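# Secure a hair tie around a charger wrapped in cable

## Task

Loop the hair tie around both the charger and its wound cable, set straight across and kept well away from either end of the charger. Every turn of cable that started wound on the charger must still be wound there at the end, with no loose or dangling cable. The tie must press every turn against the charger's two broad faces. At the end the charger must rest on the desk, flat on one of its broad faces.

## Robot and tools

Robot: two six-joint arms, left_arm and right_arm, each with a two-finger gripper. The base of left_arm sits at (-0.079, +0.439, 0) m and the base of right_arm at (+0.028, -0.716, 0) m in the scene frame, both turned only slightly about z.

Frames: the scene frame has its origin at table-top height, halfway between the nominal arm bases. +z points up, +x points out over the table, and left_arm is on the +y side. Image left and right do not match these names. Each arm reports its hand pose, velocities and wrist-camera pose in its own base frame. Offsets run along that arm's own base axes, and rotations turn about its Hand target position. On the gripper, the fingers point along +z and open and close along y. end_effector_position is the point between the pads when they are shut; fingertips extend about 33 mm past it at gaps up to 40 mm, but only 9 mm when fully open. Grip with the outer quarter of the pads: deeper in, the fingers fold, hold narrow parts poorly, and can crush wide ones. Fingertips pushed into a surface fold without much resistance.

execute_actions(actions, cameras): actions is a list of actions. Each action is a list of up to 15 rows, each row one 1/30 s step; a short action repeats its final row for the remaining steps. A row always has 18 numbers in [-1, 1]: left_arm dx, dy, dz, rx, ry, rz, then left gripper position, force_limit, speed, then the same nine for right_arm. dx..rz are an offset, not a pose, measured from that arm's Hand target at the start of the action; each row counts from that same start. 1.0 equals 0.6 m or 180 degrees; rx, ry, rz form one rotation vector. Sending the same offset again moves further. All six zeros re-requests the current Hand target. Images come back only if actions is empty or cameras names them. Per step the controller limits the command to 70 mm and 16 degrees from the measured pose.

Gripper numbers: position +1 is fully open (140 mm), pads touch near -0.8, -1 closes until blocked. force_limit from -1 (about 14 N) through 0 (40 N) to +1 (58 N); speed -1 about 30 mm/s, 0 about 140, +1 about 250; faster closes squeeze harder. Both start at +1. To leave a gripper unchanged, resend its last three numbers, since 0 is itself a command. object_status: 0 moving, 1 blocked while opening, 2 blocked while closing (a grip), 3 reached target or pads touching. position_measured is in counts: 3 open, 75 about 100 mm, 139 about 60 mm, 200 about 20 mm, 230 pads together.

move(target, speed, blend, stop_force, zero, blocking, cameras): target is one 18-number row, or a list of up to 15 rows, in the same layout and scale as above; every row is an offset from the Hand targets at the move's start, not from the previous row. speed is top path speed in m/s, 0.002 to 2, default 0.25 (turning up to twice that in rad/s); one value or one per target. blend, in m, rounds corners between listed targets; 0 stops at each. stop_force, 10 to 80 N, ends an arm's path when it feels that much push against its travel; use it only slowly, not while the gripper turns, and not near far reach or a straight wrist. Omit it when backing away from contact. zero (default true) re-zeroes the force reading before the move. blocking=false returns early and cannot go with stop_force. Keep fingers the same in all rows of a list. Paths do not avoid obstacles; steer around each arm's own base. The result adds a move: line such as done, off_target, moving, held or fault, plus limits=paced (clipped) or limits=held (steps withheld).

wait(seconds 0 to 10, cameras): let time pass with the last command held. stop(cameras): brake a running move. zoom_image(camera, region): region [x0, y0, x1, y1] in pixels of the latest image, at most 504 each way; cameras are cam_head_left, cam_head_right, cam_high, cam_left_wrist, cam_right_wrist, all 672x504. clear_fault(arm): clear a reported torque or force fault on left_arm or right_arm. finished_scene(scene): ends scene 1 or 2 for good.

Reading results: Hand target is the last commanded pose after clipping, and the next offsets count from it; the gripper may rest short of it, so send the gap as an offset. Tool commands lists current gripper commands. Joint velocities may read within noise. Joint torques, External joint torques and Flange force (along gripper x, y, z, including held weight) show contact; no reading means no estimate. MOTOR HOT warns of overheating, which leads to an OVER-TEMPERATURE FAULT lasting 30 to 60 s or more.

Avoid: any arm stop. A torque fault trips at contact torque of 299 (waist, shoulder), 140 (elbow) or 39.6 N m (wrist joints); a force fault at 144 N on any part. Arms are stiff, so aiming even slightly past firm contact can fault; approach slowly. The clearance check may hold an arm near the other, but contact between arms, or a gripper closing on the other's fingers, can fail the scene. Do not drop parts, release moving parts, slam, push hard, twist stiff things, or let anything leave the table.

Each tool is called after "Call:" as name(argument=value, ...), one argument or row to a line, values as JSON.

## Session

Call:
execute_actions(
  actions=[],
)

Scene clock: 0.00 s.
left_arm: end_effector_position=(+0.8873, -0.3395, +0.1924) position_measured=3 object_status=3 end_effector_quat_wxyz=(-0.196, +0.785, -0.132, +0.573) | right_arm: end_effector_position=(+0.8566, +0.4731, +0.2824) position_measured=3 object_status=3 end_effector_quat_wxyz=(-0.119, +0.621, +0.308, +0.711)
Joint positions: left_arm=[-0.651 0.523 1.867 1.979 0.867 -0.368] | right_arm=[0.389 0.49 1.958 -0.296 -0.94 1.463]
Joint velocities: within noise
Joint torques (N m): no reading
External joint torques (N m): no reading
Flange force (N): no reading
Hand target: left_arm +0.8873, -0.3395, +0.1924; -0.196, +0.785, -0.132, +0.573 | right_arm +0.8566, +0.4731, +0.2824; -0.119, +0.621, +0.308, +0.711
Tool commands: left_gripper/position=+1.0 left_gripper/force_limit=+1.0 left_gripper/speed=+1.0 right_gripper/position=+1.0 right_gripper/force_limit=+1.0 right_gripper/speed=+1.0

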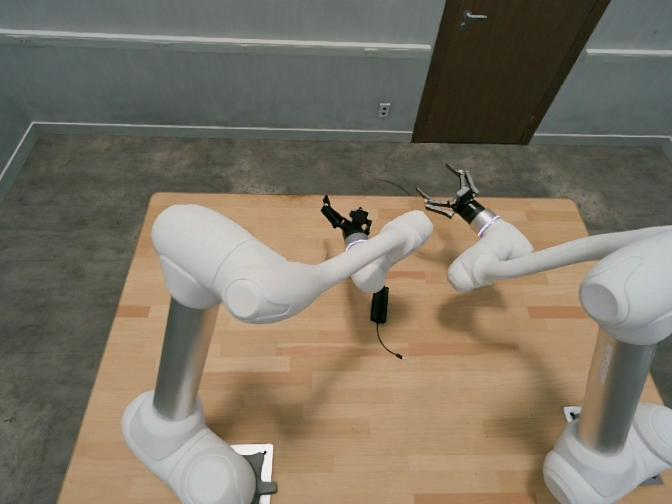

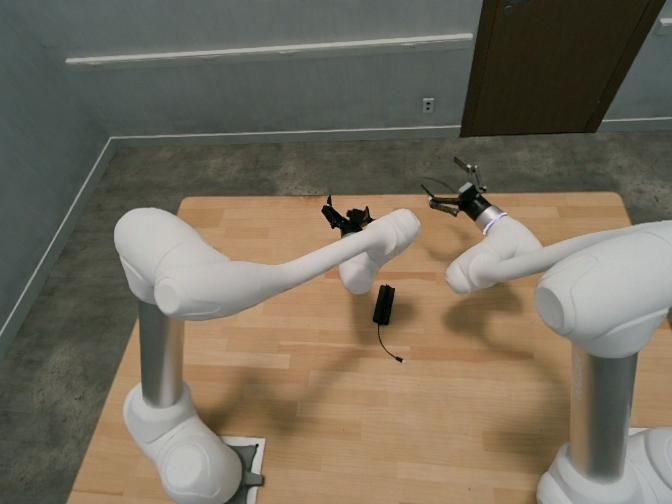

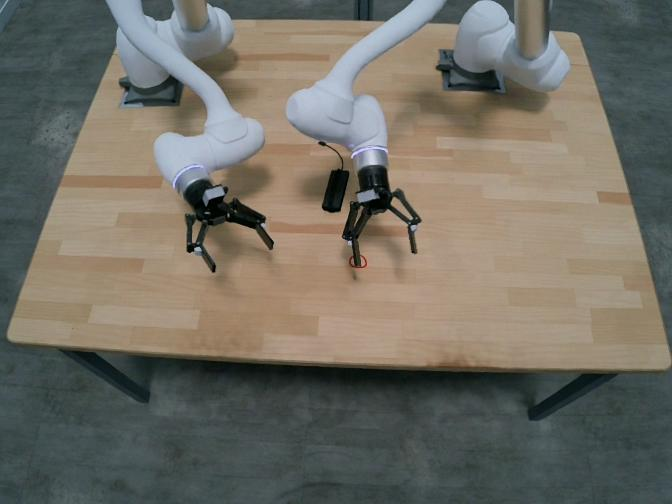

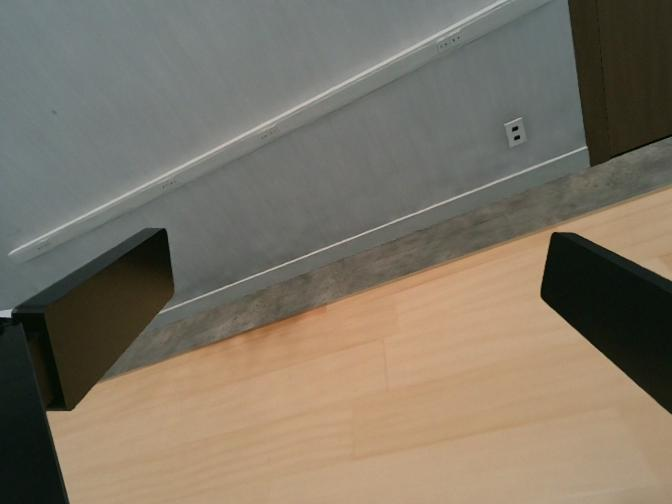

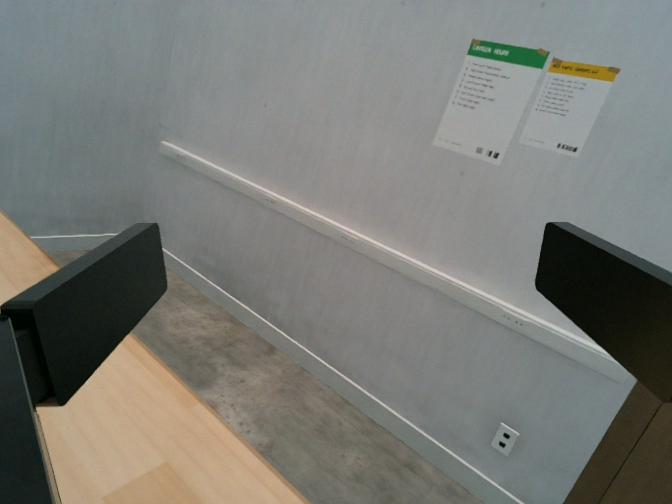

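Call:
zoom_image(
  camera="cam_high",
  region=[290, 120, 430, 290],
)

Call:
zoom_image(
  camera="cam_high",
  region=[310, 130, 370, 220],
)

Call:
zoom_image(
  camera="cam_head_left",
  region=[350, 270, 420, 370],
)

Call:
zoom_image(
  camera="cam_head_right",
  region=[350, 270, 420, 370],
)

Call:
zoom_image(
  camera="cam_high",
  region=[335, 245, 380, 285],
)

Scaled by 2.965.

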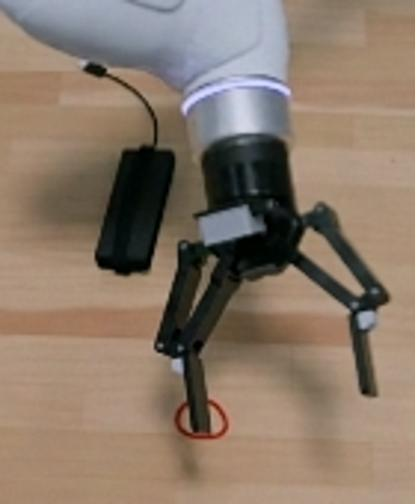

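Scaled by 5.600.

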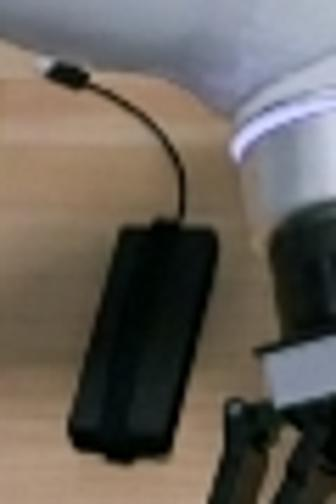

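Scaled by 5.040.

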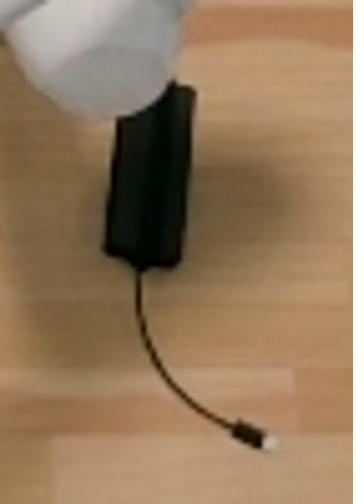

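Scaled by 5.040.

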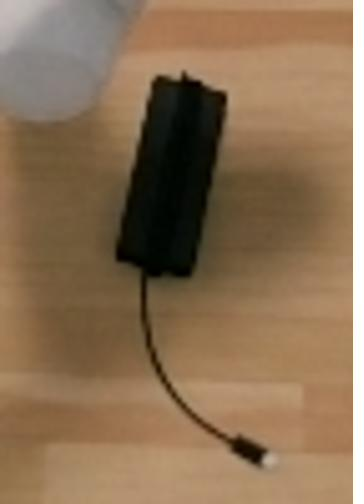

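Scaled by 11.200.

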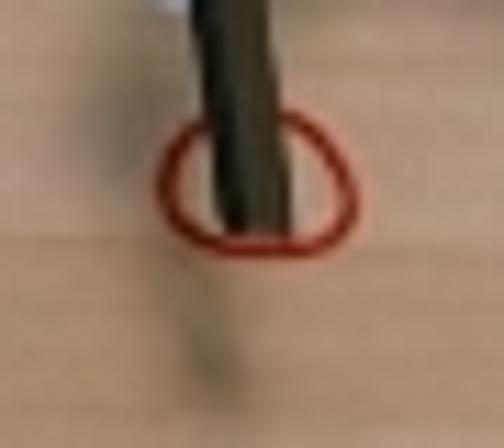

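Call:
move(
  target=[-0.319, -0.125, 0.263, -0.1345, 0.3934, 0.0906, 1, 1, 1, 0, 0, 0, 0, 0, 0, 1, 1, 1],
  cameras=["all"],
)

Scene clock: 32.57 s.
left_arm: end_effector_position=(+0.6959, -0.4145, +0.3503) position_measured=3 object_status=3 end_effector_quat_wxyz=(+0.000, +1.000, +0.000, +0.000) | right_arm: end_effector_position=(+0.8566, +0.4731, +0.2824) position_measured=3 object_status=3 end_effector_quat_wxyz=(-0.119, +0.621, +0.308, +0.711)
Joint positions: left_arm=[-0.58 0.417 1.219 0 1.505 0.991] | right_arm=[0.389 0.49 1.958 -0.296 -0.94 1.463]
Joint torques (N m): left_arm=[-1.28 -86.57 -40.97 4.29 0.21 0.23] | right_arm=[-2.07 -80.4 -28.43 3.53 -3 -0.27]
External joint torques (N m): left_arm=[1.22 1.91 -1.39 0.07 -0.26 -0.23] | right_arm=[2.01 2.2 -0.16 -0.47 0.32 0.29]
Flange force (N): left_arm=[6.3 2.3 -1.6] | right_arm=[-1.7 -1.9 3.6]
Hand target: left_arm +0.6959, -0.4145, +0.3502; +0.000, +1.000, +0.000, +0.000 | right_arm +0.8566, +0.4731, +0.2824; -0.119, +0.621, +0.308, +0.711
Off the commanded pose: left_arm 0.000 m, 0 deg | right_arm 0.000 m, 0 deg.
move: done

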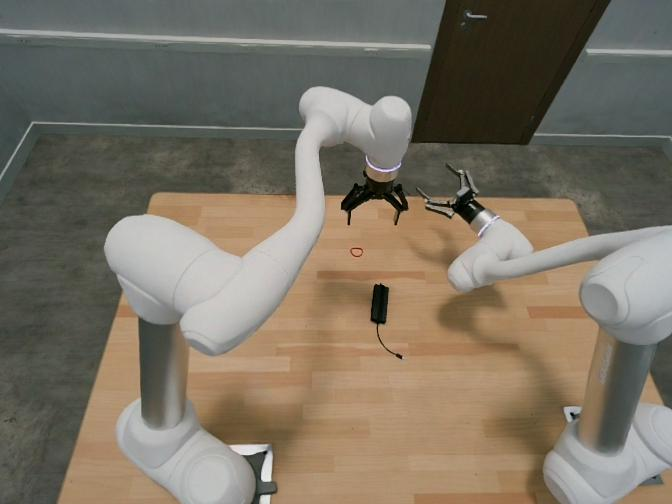

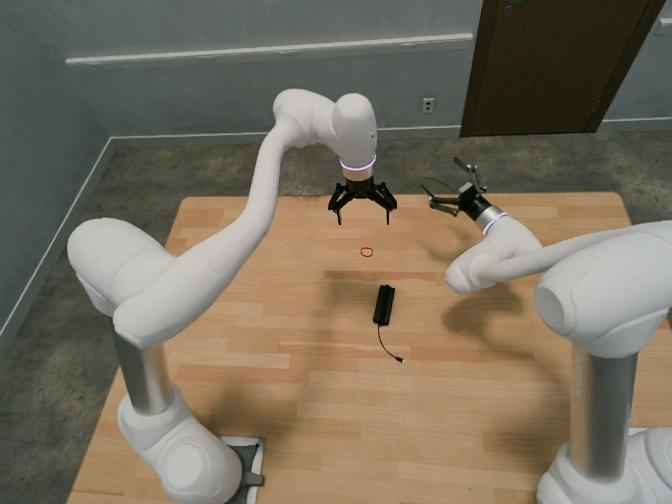

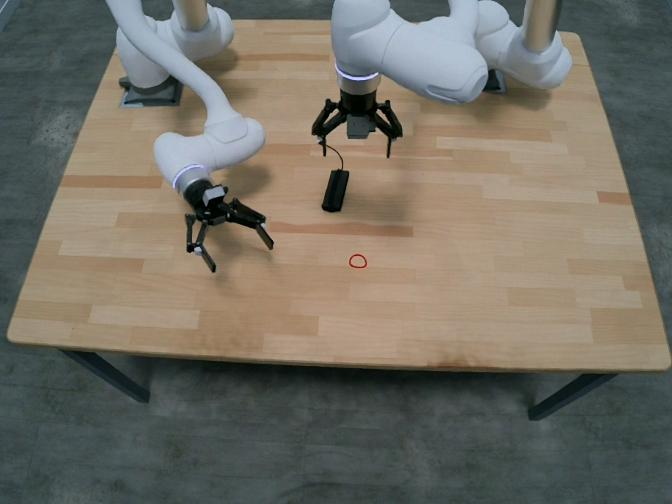

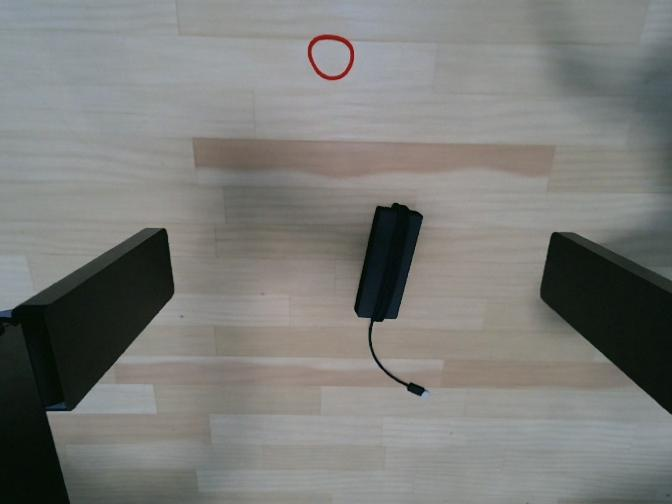

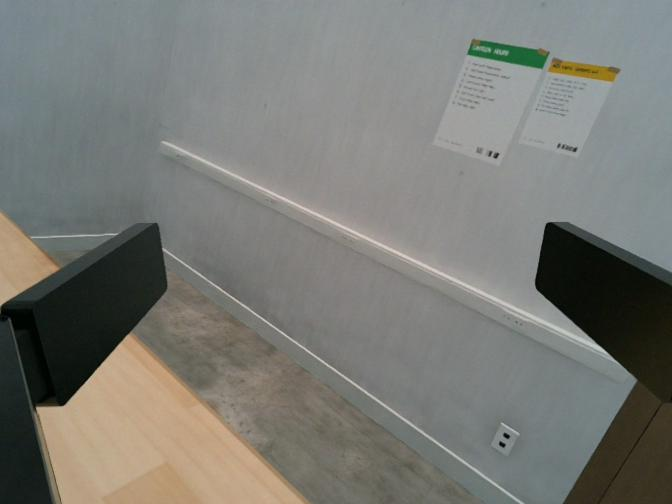

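Call:
zoom_image(
  camera="cam_left_wrist",
  region=[330, 180, 450, 410],
)

Call:
zoom_image(
  camera="cam_left_wrist",
  region=[290, 20, 370, 90],
)

Scaled by 2.191.

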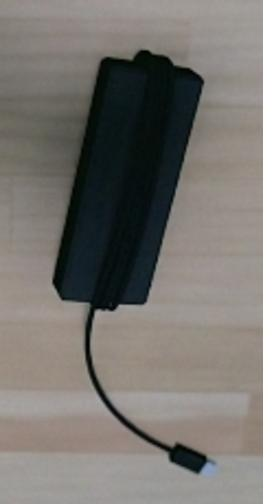

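Scaled by 6.300.

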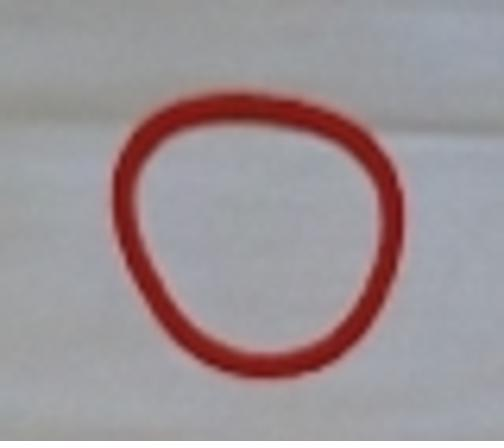

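Call:
move(
  target=[0, 0, -0.1667, 0, 0, 0, 1, 1, 1, 0, 0, 0, 0, 0, 0, 1, 1, 1],
  cameras=["cam_left_wrist", "cam_high", "cam_head_left"],
)

Call:
zoom_image(
  camera="cam_left_wrist",
  region=[300, 150, 500, 400],
)

Scene clock: 50.37 s.
left_arm: end_effector_position=(+0.6959, -0.4145, +0.2503) position_measured=3 object_status=3 end_effector_quat_wxyz=(+0.000, +1.000, +0.000, +0.000) | right_arm: end_effector_position=(+0.8566, +0.4731, +0.2824) position_measured=3 object_status=3 end_effector_quat_wxyz=(-0.119, +0.621, +0.308, +0.711)
Joint positions: left_arm=[-0.58 0.442 1.363 0 1.335 0.991] | right_arm=[0.389 0.49 1.958 -0.296 -0.94 1.463]
Joint torques (N m): left_arm=[-1.21 -87.19 -39.7 4.17 0.22 0.33] | right_arm=[-2.1 -80.63 -28.46 3.54 -2.97 -0.28]
External joint torques (N m): left_arm=[1.06 1.12 -1.63 0.09 -0.27 -0.33] | right_arm=[2.11 2.25 -0.41 -0.45 0.27 0.3]
Flange force (N): left_arm=[5.2 2.1 -1.2] | right_arm=[-1.7 -2.0 4.1]
Hand target: left_arm +0.6959, -0.4145, +0.2502; +0.000, +1.000, +0.000, +0.000 | right_arm +0.8566, +0.4731, +0.2824; -0.119, +0.621, +0.308, +0.711
Off the commanded pose: left_arm 0.000 m, 0 deg | right_arm 0.000 m, 0 deg.
move: done
Images, in order (width x height): cam_head_left 672x504, cam_high 672x504, cam_left_wrist 672x504.

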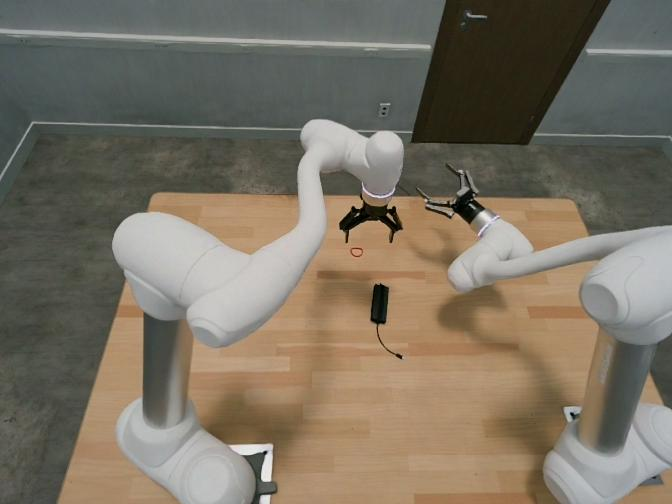

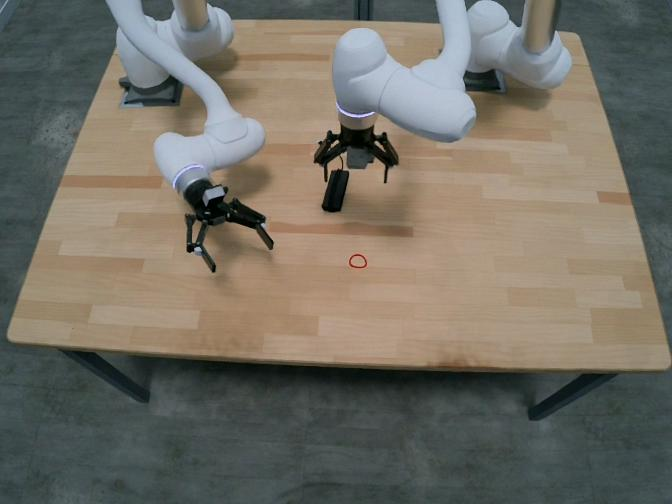

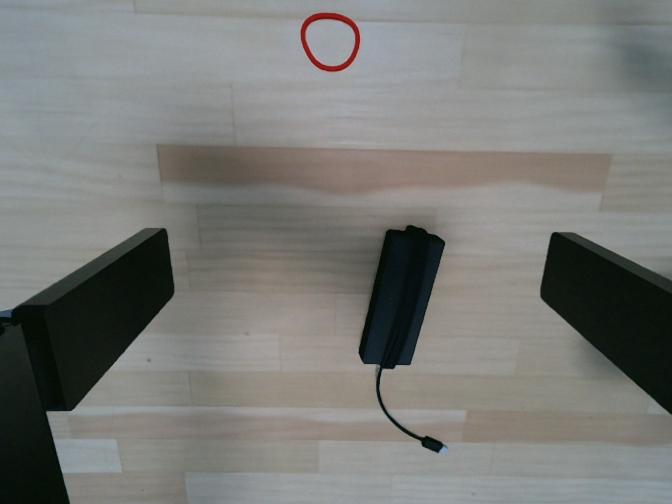

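Scaled by 2.016.

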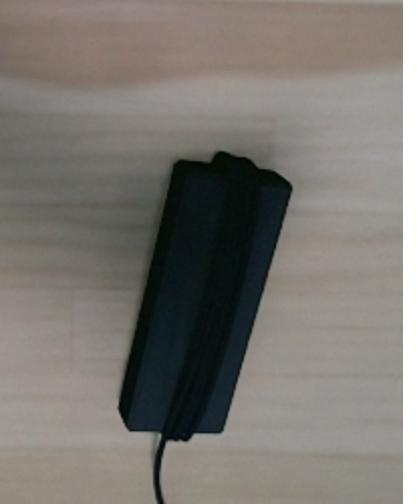

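Call:
move(
  target=[0.18, 0.005, -0.2167, 0, 0, 0, -1, 1, 1, 0, 0, 0, 0, 0, 0, 1, 1, 1],
  cameras=["all"],
)

Scene clock: 116.23 s.
left_arm: end_effector_position=(+0.8039, -0.4115, +0.1203) position_measured=236 object_status=3 end_effector_quat_wxyz=(+0.000, +1.000, +0.000, +0.000) | right_arm: end_effector_position=(+0.8566, +0.4731, +0.2824) position_measured=3 object_status=3 end_effector_quat_wxyz=(-0.119, +0.621, +0.308, +0.711)
Joint positions: left_arm=[-0.511 0.654 1.267 0 1.22 1.059] | right_arm=[0.389 0.49 1.958 -0.296 -0.94 1.463]
Joint torques (N m): left_arm=[-1.09 -103.08 -38.55 4.02 0.19 0.29] | right_arm=[-2.04 -80.64 -28.36 3.5 -2.93 -0.28]
External joint torques (N m): left_arm=[1.21 -0.65 -1.4 0.1 -0.24 -0.29] | right_arm=[2.08 2.38 -0.62 -0.4 0.23 0.3]
Flange force (N): left_arm=[2.7 0.2 -1.3] | right_arm=[-1.9 -2.0 4.6]
Hand target: left_arm +0.8039, -0.4115, +0.1202; +0.000, +1.000, +0.000, +0.000 | right_arm +0.8566, +0.4731, +0.2824; -0.119, +0.621, +0.308, +0.711
Off the commanded pose: left_arm 0.000 m, 0 deg | right_arm 0.000 m, 0 deg.
move: done

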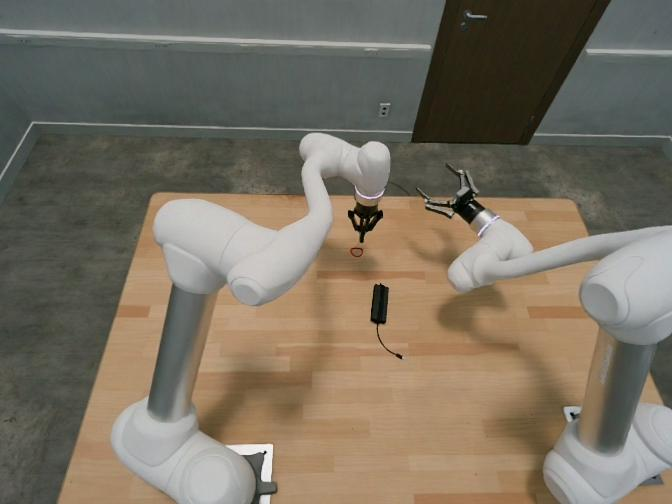

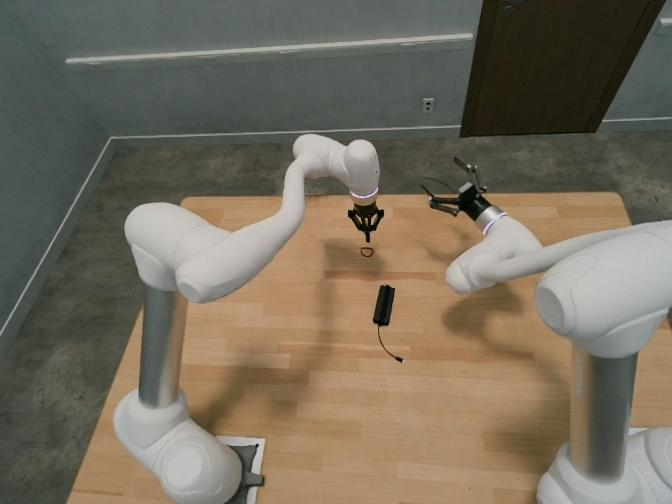

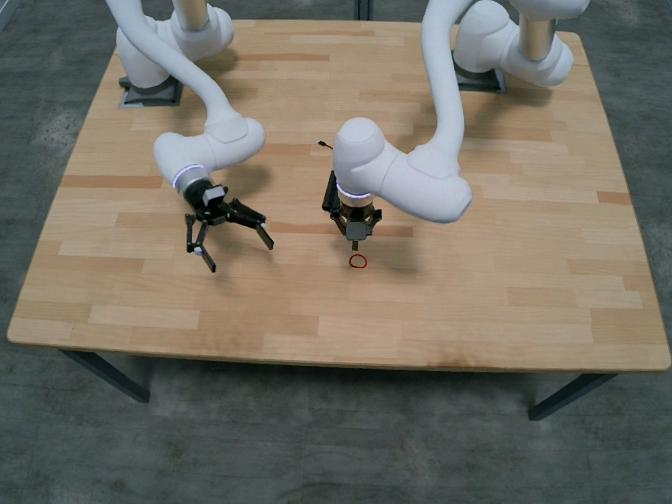

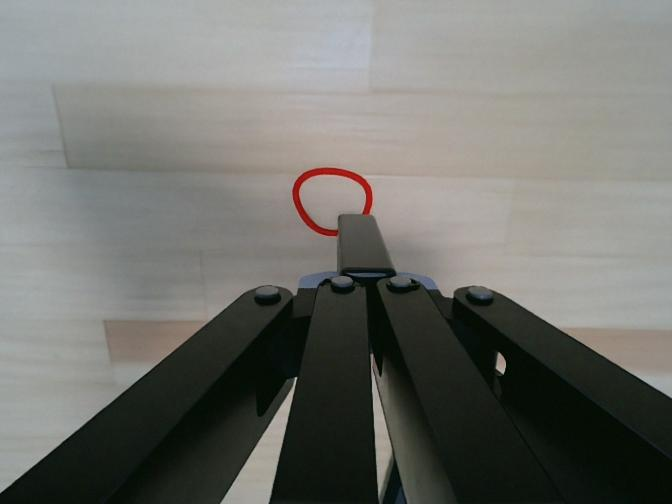

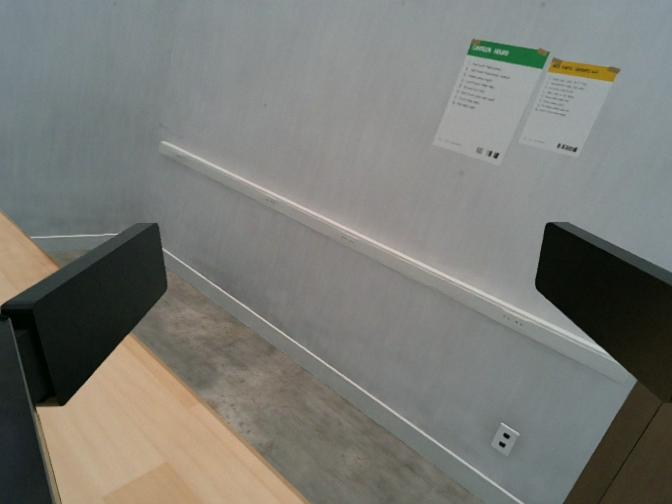

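Call:
zoom_image(
  camera="cam_left_wrist",
  region=[270, 140, 430, 290],
)

Scaled by 3.150.

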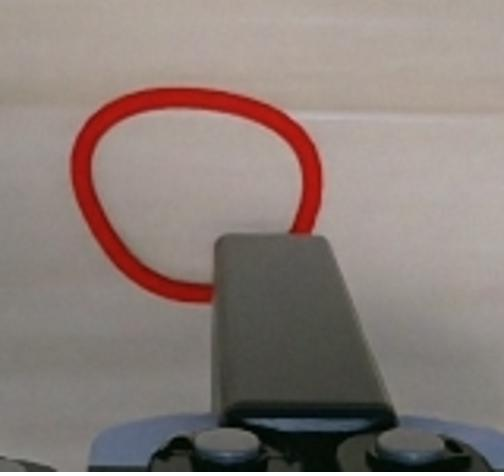

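Call:
move(
  target=[0, 0.0175, -0.105, 0, 0, 0, -1, 1, 1, 0, 0, 0, 0, 0, 0, 1, 1, 1],
  cameras=["cam_left_wrist", "cam_high"],
)

Call:
zoom_image(
  camera="cam_left_wrist",
  region=[270, 140, 430, 290],
)

Call:
zoom_image(
  camera="cam_high",
  region=[310, 210, 400, 290],
)

Scene clock: 127.90 s.
left_arm: end_effector_position=(+0.8039, -0.4010, +0.0573) position_measured=236 object_status=3 end_effector_quat_wxyz=(+0.000, +1.000, +0.000, +0.000) | right_arm: end_effector_position=(+0.8566, +0.4731, +0.2824) position_measured=3 object_status=3 end_effector_quat_wxyz=(-0.119, +0.621, +0.308, +0.711)
Joint positions: left_arm=[-0.501 0.688 1.331 0 1.122 1.069] | right_arm=[0.389 0.49 1.958 -0.296 -0.94 1.463]
Joint torques (N m): left_arm=[-1.29 -105.92 -36.98 3.89 0.2 0.27] | right_arm=[-2.08 -80.78 -28.38 3.5 -2.98 -0.29]
External joint torques (N m): left_arm=[1.3 0.8 -1.45 0.07 -0.25 -0.27] | right_arm=[2.22 2 -0.63 -0.4 0.27 0.3]
Flange force (N): left_arm=[4.8 1.1 -0.1] | right_arm=[-1.3 -2.1 4.3]
Hand target: left_arm +0.8039, -0.4010, +0.0572; +0.000, +1.000, +0.000, +0.000 | right_arm +0.8566, +0.4731, +0.2824; -0.119, +0.621, +0.308, +0.711
Off the commanded pose: left_arm 0.000 m, 0 deg | right_arm 0.000 m, 0 deg.
move: done
Images, in order (width x height): cam_high 672x504, cam_left_wrist 672x504.

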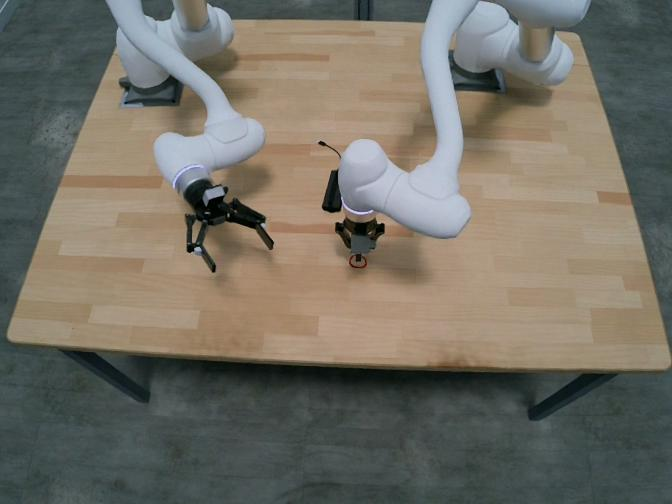

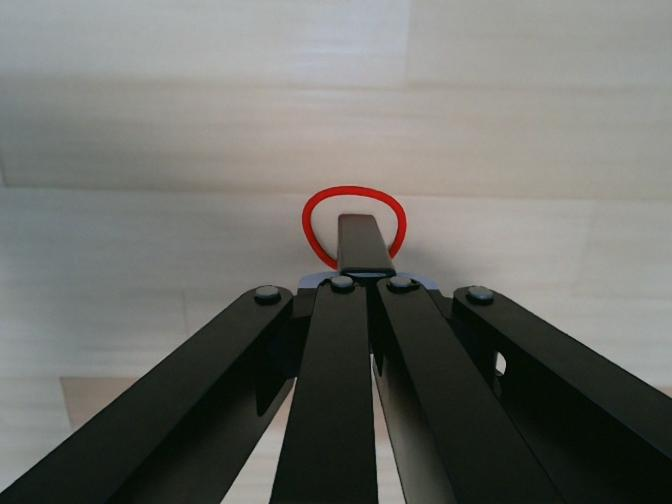

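Scaled by 3.150.

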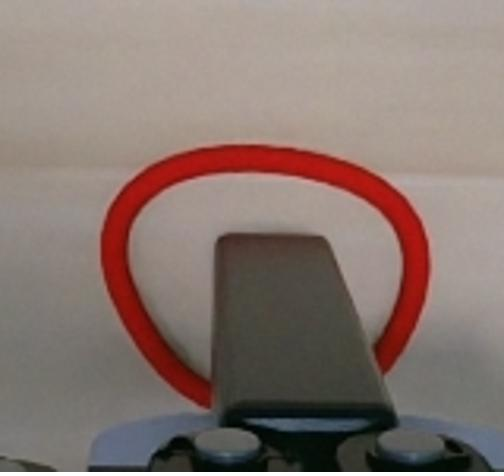

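Scaled by 5.600.

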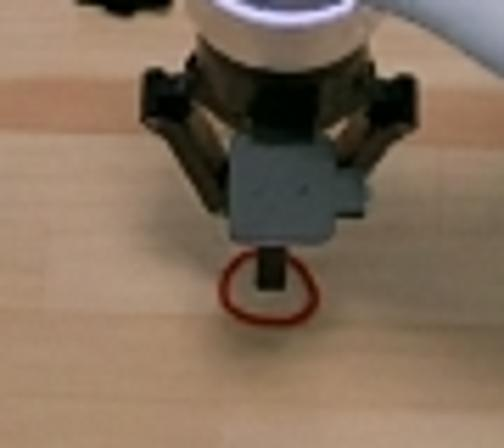

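Call:
move(
  target=[0, 0, -0.033, 0, 0, 0, -1, 1, 1, 0, 0, 0, 0, 0, 0, 1, 1, 1],
  speed=0.05,
)

Call:
move(
  target=[0, 0, -0.015, 0, 0, 0, -1, 1, 1, 0, 0, 0, 0, 0, 0, 1, 1, 1],
  speed=0.005,
  stop_force=12,
  cameras=["cam_left_wrist"],
)

Call:
zoom_image(
  camera="cam_left_wrist",
  region=[270, 140, 430, 290],
)

Scene clock: 134.63 s.
left_arm: end_effector_position=(+0.8039, -0.4010, +0.0374) position_measured=236 object_status=3 end_effector_quat_wxyz=(+0.000, +1.000, +0.000, +0.000) | right_arm: end_effector_position=(+0.8566, +0.4731, +0.2824) position_measured=3 object_status=3 end_effector_quat_wxyz=(-0.119, +0.621, +0.308, +0.711)
Joint positions: left_arm=[-0.501 0.702 1.344 0 1.095 1.069] | right_arm=[0.389 0.49 1.958 -0.296 -0.94 1.463]
Joint torques (N m): left_arm=[-1.53 -105.87 -36.42 3.82 0.15 0.3] | right_arm=[-2 -80.44 -28.3 3.56 -3 -0.3]
External joint torques (N m): left_arm=[1.2 0.49 -1.37 0.06 -0.2 -0.3] | right_arm=[1.8 2.2 -0.52 -0.47 0.31 0.31]
Flange force (N): left_arm=[4.2 1.0 -0.2] | right_arm=[-1.7 -1.4 4.2]
Hand target: left_arm +0.8039, -0.4010, +0.0374; +0.000, +1.000, +0.000, +0.000 | right_arm +0.8566, +0.4731, +0.2824; -0.119, +0.621, +0.308, +0.711
Off the commanded pose: left_arm 0.000 m, 0 deg | right_arm 0.000 m, 0 deg.
move: done

Scene clock: 135.80 s.
left_arm: end_effector_position=(+0.8039, -0.4010, +0.0346) position_measured=236 object_status=3 end_effector_quat_wxyz=(+0.000, +1.000, +0.000, +0.000) | right_arm: end_effector_position=(+0.8566, +0.4731, +0.2824) position_measured=3 object_status=3 end_effector_quat_wxyz=(-0.119, +0.621, +0.308, +0.711)
Joint positions: left_arm=[-0.501 0.704 1.346 0 1.09 1.069] | right_arm=[0.389 0.49 1.958 -0.296 -0.94 1.463]
Joint torques (N m): left_arm=[-2.07 -89.06 -30.37 3.61 -2.22 0.37] | right_arm=[-1.95 -80.57 -28.26 3.56 -2.99 -0.29]
External joint torques (N m): left_arm=[2.52 -16.48 -7.32 0.29 2.17 -0.37] | right_arm=[1.85 2 -0.77 -0.45 0.29 0.3]
Flange force (N): left_arm=[-0.8 -3.1 -20.3] | right_arm=[-1.4 -1.4 4.5]
Hand target: left_arm +0.8039, -0.4010, +0.0346; +0.000, +1.000, +0.000, +0.000 (not the last commanded pose) | right_arm +0.8566, +0.4731, +0.2824; -0.119, +0.621, +0.308, +0.711
Off the commanded pose: left_arm 0.006 m, 0 deg | right_arm 0.000 m, 0 deg.
move: contact (left_arm)
Images, in order (width x height): cam_left_wrist 672x504.

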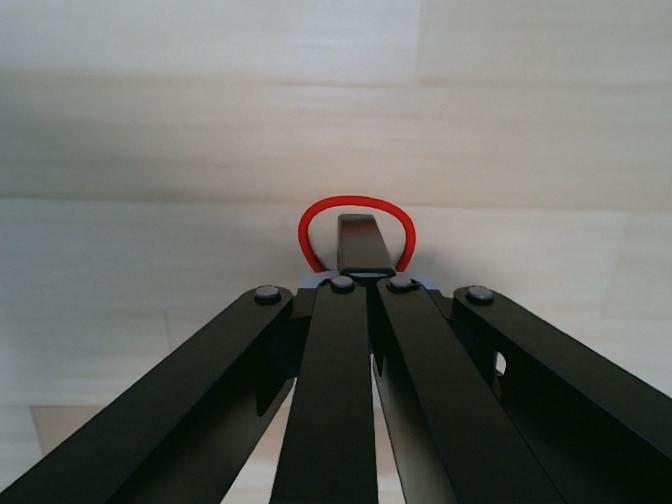

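Scaled by 3.150.

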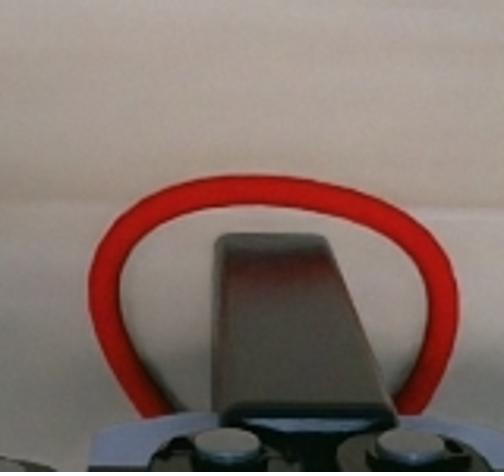

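Call:
move(
  target=[0, 0, 0.0013, 0, 0, 0, -1, 1, 1, 0, 0, 0, 0, 0, 0, 1, 1, 1],
  speed=0.02,
)

Call:
move(
  target=[0, 0, 0, 0, 0, 0, -0.5, 0, -1, 0, 0, 0, 0, 0, 0, 1, 1, 1],
  cameras=["cam_left_wrist", "cam_high"],
)

Call:
zoom_image(
  camera="cam_left_wrist",
  region=[250, 140, 450, 300],
)

Scene clock: 143.93 s.
left_arm: end_effector_position=(+0.8039, -0.4010, +0.0353) position_measured=236 object_status=3 end_effector_quat_wxyz=(+0.000, +1.000, +0.000, +0.000) | right_arm: end_effector_position=(+0.8566, +0.4731, +0.2824) position_measured=3 object_status=3 end_effector_quat_wxyz=(-0.119, +0.621, +0.308, +0.711)
Joint positions: left_arm=[-0.501 0.704 1.345 0 1.092 1.069] | right_arm=[0.389 0.49 1.958 -0.296 -0.94 1.463]
Joint torques (N m): left_arm=[-1.67 -106.44 -36.3 3.79 0.19 0.3] | right_arm=[-1.74 -80.65 -28.37 3.53 -2.97 -0.3]
External joint torques (N m): left_arm=[1.29 1.21 -1.37 0.09 -0.24 -0.3] | right_arm=[1.87 2.04 -0.66 -0.42 0.26 0.32]
Flange force (N): left_arm=[5.1 1.3 0.4] | right_arm=[-1.5 -1.5 4.3]
Hand target: left_arm +0.8039, -0.4010, +0.0354; +0.000, +1.000, +0.000, +0.000 | right_arm +0.8566, +0.4731, +0.2824; -0.119, +0.621, +0.308, +0.711
Off the commanded pose: left_arm 0.000 m, 0 deg | right_arm 0.000 m, 0 deg.
move: done

Scene clock: 145.13 s.
left_arm: end_effector_position=(+0.8040, -0.4010, +0.0354) position_measured=192 object_status=0 end_effector_quat_wxyz=(+0.000, +1.000, +0.000, +0.000) | right_arm: end_effector_position=(+0.8566, +0.4731, +0.2824) position_measured=3 object_status=3 end_effector_quat_wxyz=(-0.119, +0.621, +0.308, +0.711)
Joint positions: left_arm=[-0.501 0.704 1.345 0 1.092 1.069] | right_arm=[0.389 0.49 1.958 -0.296 -0.94 1.463]
Joint torques (N m): left_arm=[-1.37 -105.5 -35.71 3.82 0.16 0.36] | right_arm=[-2.24 -80.6 -28.36 3.52 -2.99 -0.31]
External joint torques (N m): left_arm=[2.05 -0.35 -2.09 0.09 -0.22 -0.36] | right_arm=[2.22 1.92 -0.53 -0.42 0.29 0.32]
Flange force (N): left_arm=[5.2 0.5 -1.3] | right_arm=[-1.2 -2.0 4.1]
Hand target: left_arm +0.8039, -0.4010, +0.0354; +0.000, +1.000, +0.000, +0.000 | right_arm +0.8566, +0.4731, +0.2824; -0.119, +0.621, +0.308, +0.711
Off the commanded pose: left_arm 0.000 m, 0 deg | right_arm 0.000 m, 0 deg.
move: done
Images, in order (width x height): cam_high 672x504, cam_left_wrist 672x504.

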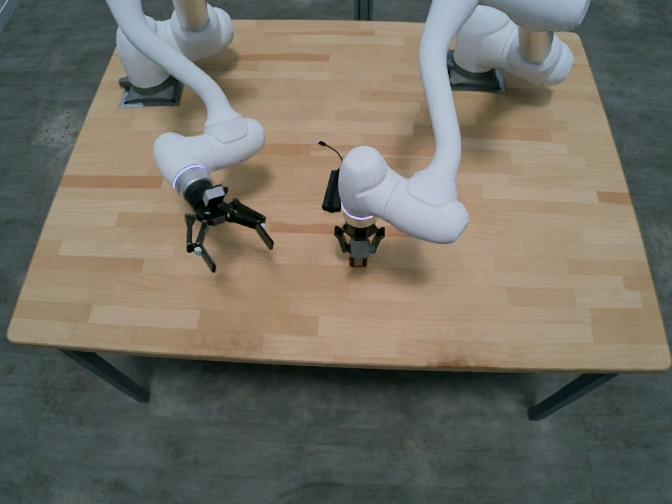

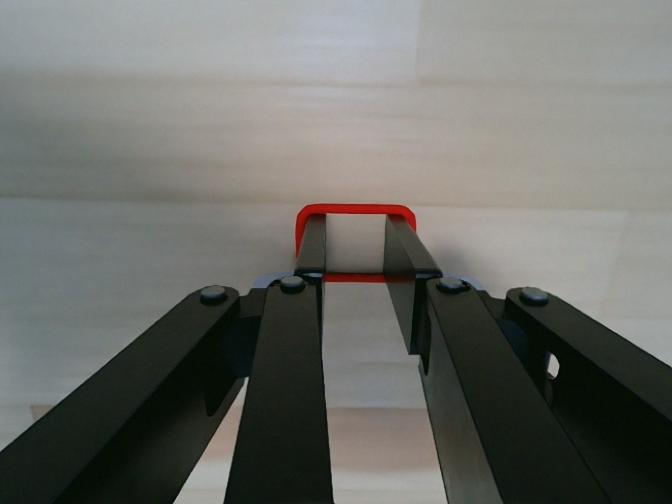

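Scaled by 2.520.

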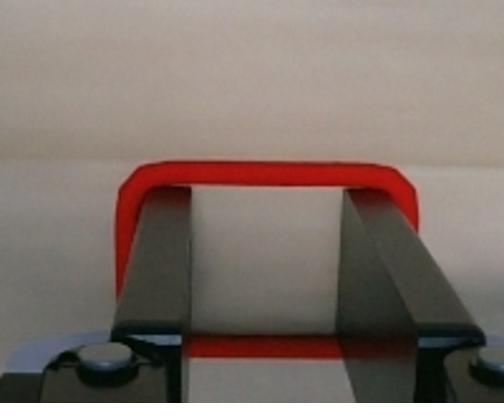

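Call:
move(
  target=[0, 0, 0.25, 0, 0, 0, -0.5, 0, -1, 0, 0, 0, 0, 0, 0, 1, 1, 1],
  speed=0.1,
  cameras=["all"],
)

Call:
zoom_image(
  camera="cam_left_wrist",
  region=[250, 140, 450, 300],
)

Call:
zoom_image(
  camera="cam_high",
  region=[310, 180, 400, 260],
)

Call:
zoom_image(
  camera="cam_head_left",
  region=[320, 150, 420, 250],
)

Scene clock: 153.77 s.
left_arm: end_effector_position=(+0.8039, -0.4010, +0.1854) position_measured=192 object_status=3 end_effector_quat_wxyz=(+0.000, +1.000, +0.000, +0.000) | right_arm: end_effector_position=(+0.8566, +0.4731, +0.2824) position_measured=3 object_status=3 end_effector_quat_wxyz=(-0.119, +0.621, +0.308, +0.711)
Joint positions: left_arm=[-0.501 0.613 1.214 0 1.314 1.069] | right_arm=[0.389 0.49 1.958 -0.296 -0.94 1.463]
Joint torques (N m): left_arm=[-1.34 -102.18 -39.72 4.14 0.22 0.29] | right_arm=[-2.17 -80.57 -28.31 3.52 -2.98 -0.3]
External joint torques (N m): left_arm=[1.58 0.58 -1.46 0.12 -0.27 -0.29] | right_arm=[2.01 2.16 -0.69 -0.4 0.28 0.31]
Flange force (N): left_arm=[4.9 0.8 -1.0] | right_arm=[-1.6 -1.8 4.6]
Hand target: left_arm +0.8039, -0.4010, +0.1854; +0.000, +1.000, +0.000, +0.000 | right_arm +0.8566, +0.4731, +0.2824; -0.119, +0.621, +0.308, +0.711
Off the commanded pose: left_arm 0.000 m, 0 deg | right_arm 0.000 m, 0 deg.
move: done

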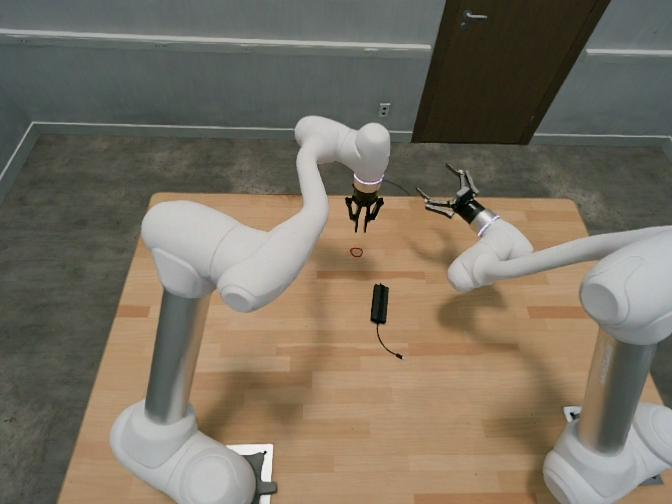

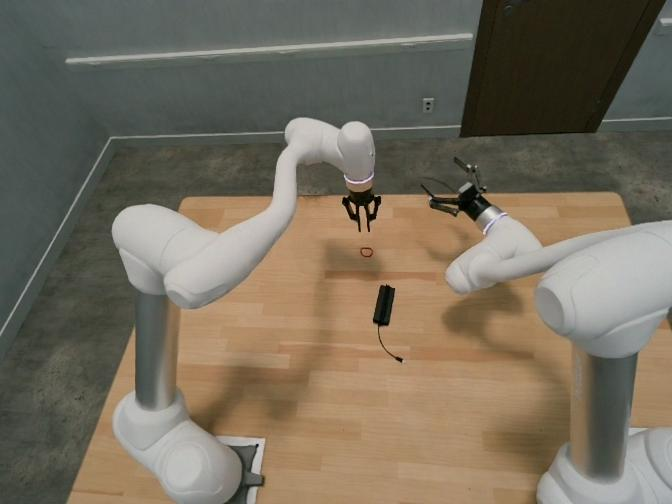

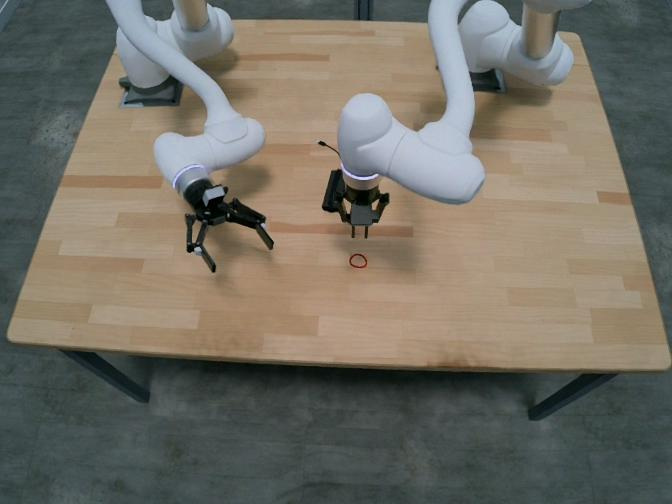

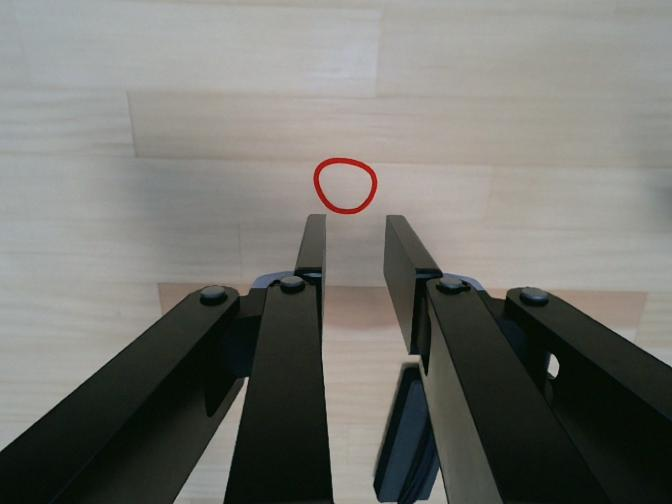

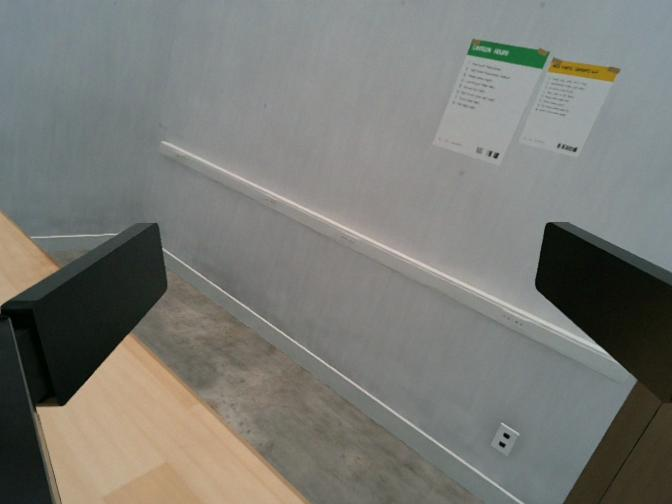

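Scaled by 2.520.

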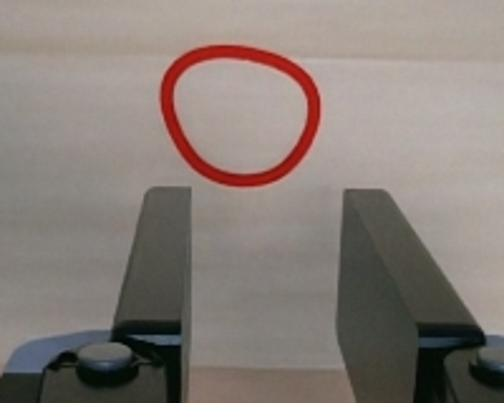

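Scaled by 5.600.

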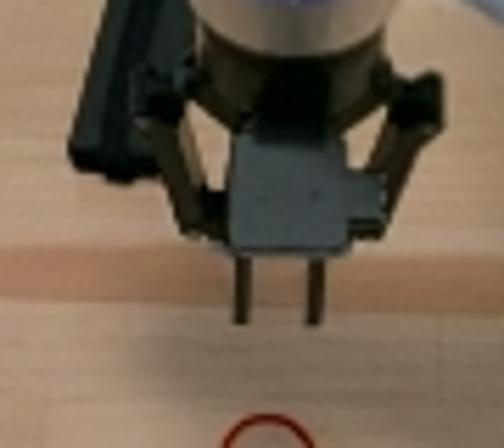

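Scaled by 5.040.

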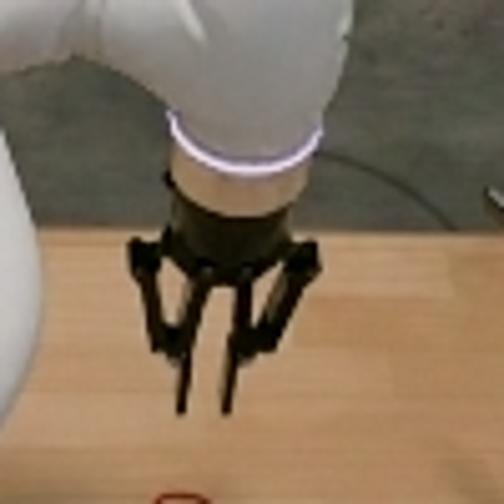

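Call:
move(
  target=[
    [0, 0, -0.235, 0, 0, 0, -1, 0, 1, 0, 0, 0, 0, 0, 0, 1, 1, 1],
  ],
  speed=0.12,
)

Call:
move(
  target=[0, 0, -0.02, 0, 0, 0, -1, 0, 1, 0, 0, 0, 0, 0, 0, 1, 1, 1],
  speed=0.005,
  stop_force=10,
)

Scene clock: 182.10 s.
left_arm: end_effector_position=(+0.8040, -0.4010, +0.0444) position_measured=236 object_status=3 end_effector_quat_wxyz=(+0.000, +1.000, +0.000, +0.000) | right_arm: end_effector_position=(+0.8566, +0.4731, +0.2824) position_measured=3 object_status=3 end_effector_quat_wxyz=(-0.119, +0.621, +0.308, +0.711)
Joint positions: left_arm=[-0.501 0.697 1.34 0 1.104 1.069] | right_arm=[0.389 0.49 1.958 -0.296 -0.94 1.463]
Joint torques (N m): left_arm=[-1.6 -106.33 -36.7 3.84 0.18 0.31] | right_arm=[-2.11 -80.42 -28.32 3.57 -2.98 -0.31]
External joint torques (N m): left_arm=[2.1 1.11 -1.29 0.09 -0.24 -0.31] | right_arm=[1.92 2.16 -0.63 -0.46 0.28 0.32]
Flange force (N): left_arm=[5.2 0.4 0.3] | right_arm=[-1.6 -1.5 4.4]
Hand target: left_arm +0.8039, -0.4010, +0.0444; +0.000, +1.000, +0.000, +0.000 | right_arm +0.8566, +0.4731, +0.2824; -0.119, +0.621, +0.308, +0.711
Off the commanded pose: left_arm 0.000 m, 0 deg | right_arm 0.000 m, 0 deg.
move: done

Scene clock: 184.67 s.
left_arm: end_effector_position=(+0.8040, -0.4010, +0.0346) position_measured=236 object_status=3 end_effector_quat_wxyz=(+0.000, +1.000, +0.000, +0.000) | right_arm: end_effector_position=(+0.8566, +0.4731, +0.2824) position_measured=3 object_status=3 end_effector_quat_wxyz=(-0.119, +0.621, +0.308, +0.711)
Joint positions: left_arm=[-0.501 0.704 1.346 0 1.09 1.069] | right_arm=[0.389 0.49 1.958 -0.296 -0.94 1.463]
Joint torques (N m): left_arm=[-2.58 -90.33 -31.16 3.48 -2.03 0.33] | right_arm=[-1.9 -80.56 -28.47 3.53 -3.02 -0.27]
External joint torques (N m): left_arm=[2.63 -15.17 -6.54 0.41 1.98 -0.33] | right_arm=[1.8 2.29 -0.49 -0.43 0.32 0.29]
Flange force (N): left_arm=[-1.0 -3.4 -18.5] | right_arm=[-1.8 -1.5 4.2]
Hand target: left_arm +0.8040, -0.4010, +0.0346; +0.000, +1.000, +0.000, +0.000 (not the last commanded pose) | right_arm +0.8566, +0.4731, +0.2824; -0.119, +0.621, +0.308, +0.711
Off the commanded pose: left_arm 0.002 m, 0 deg | right_arm 0.000 m, 0 deg.
move: contact (left_arm)


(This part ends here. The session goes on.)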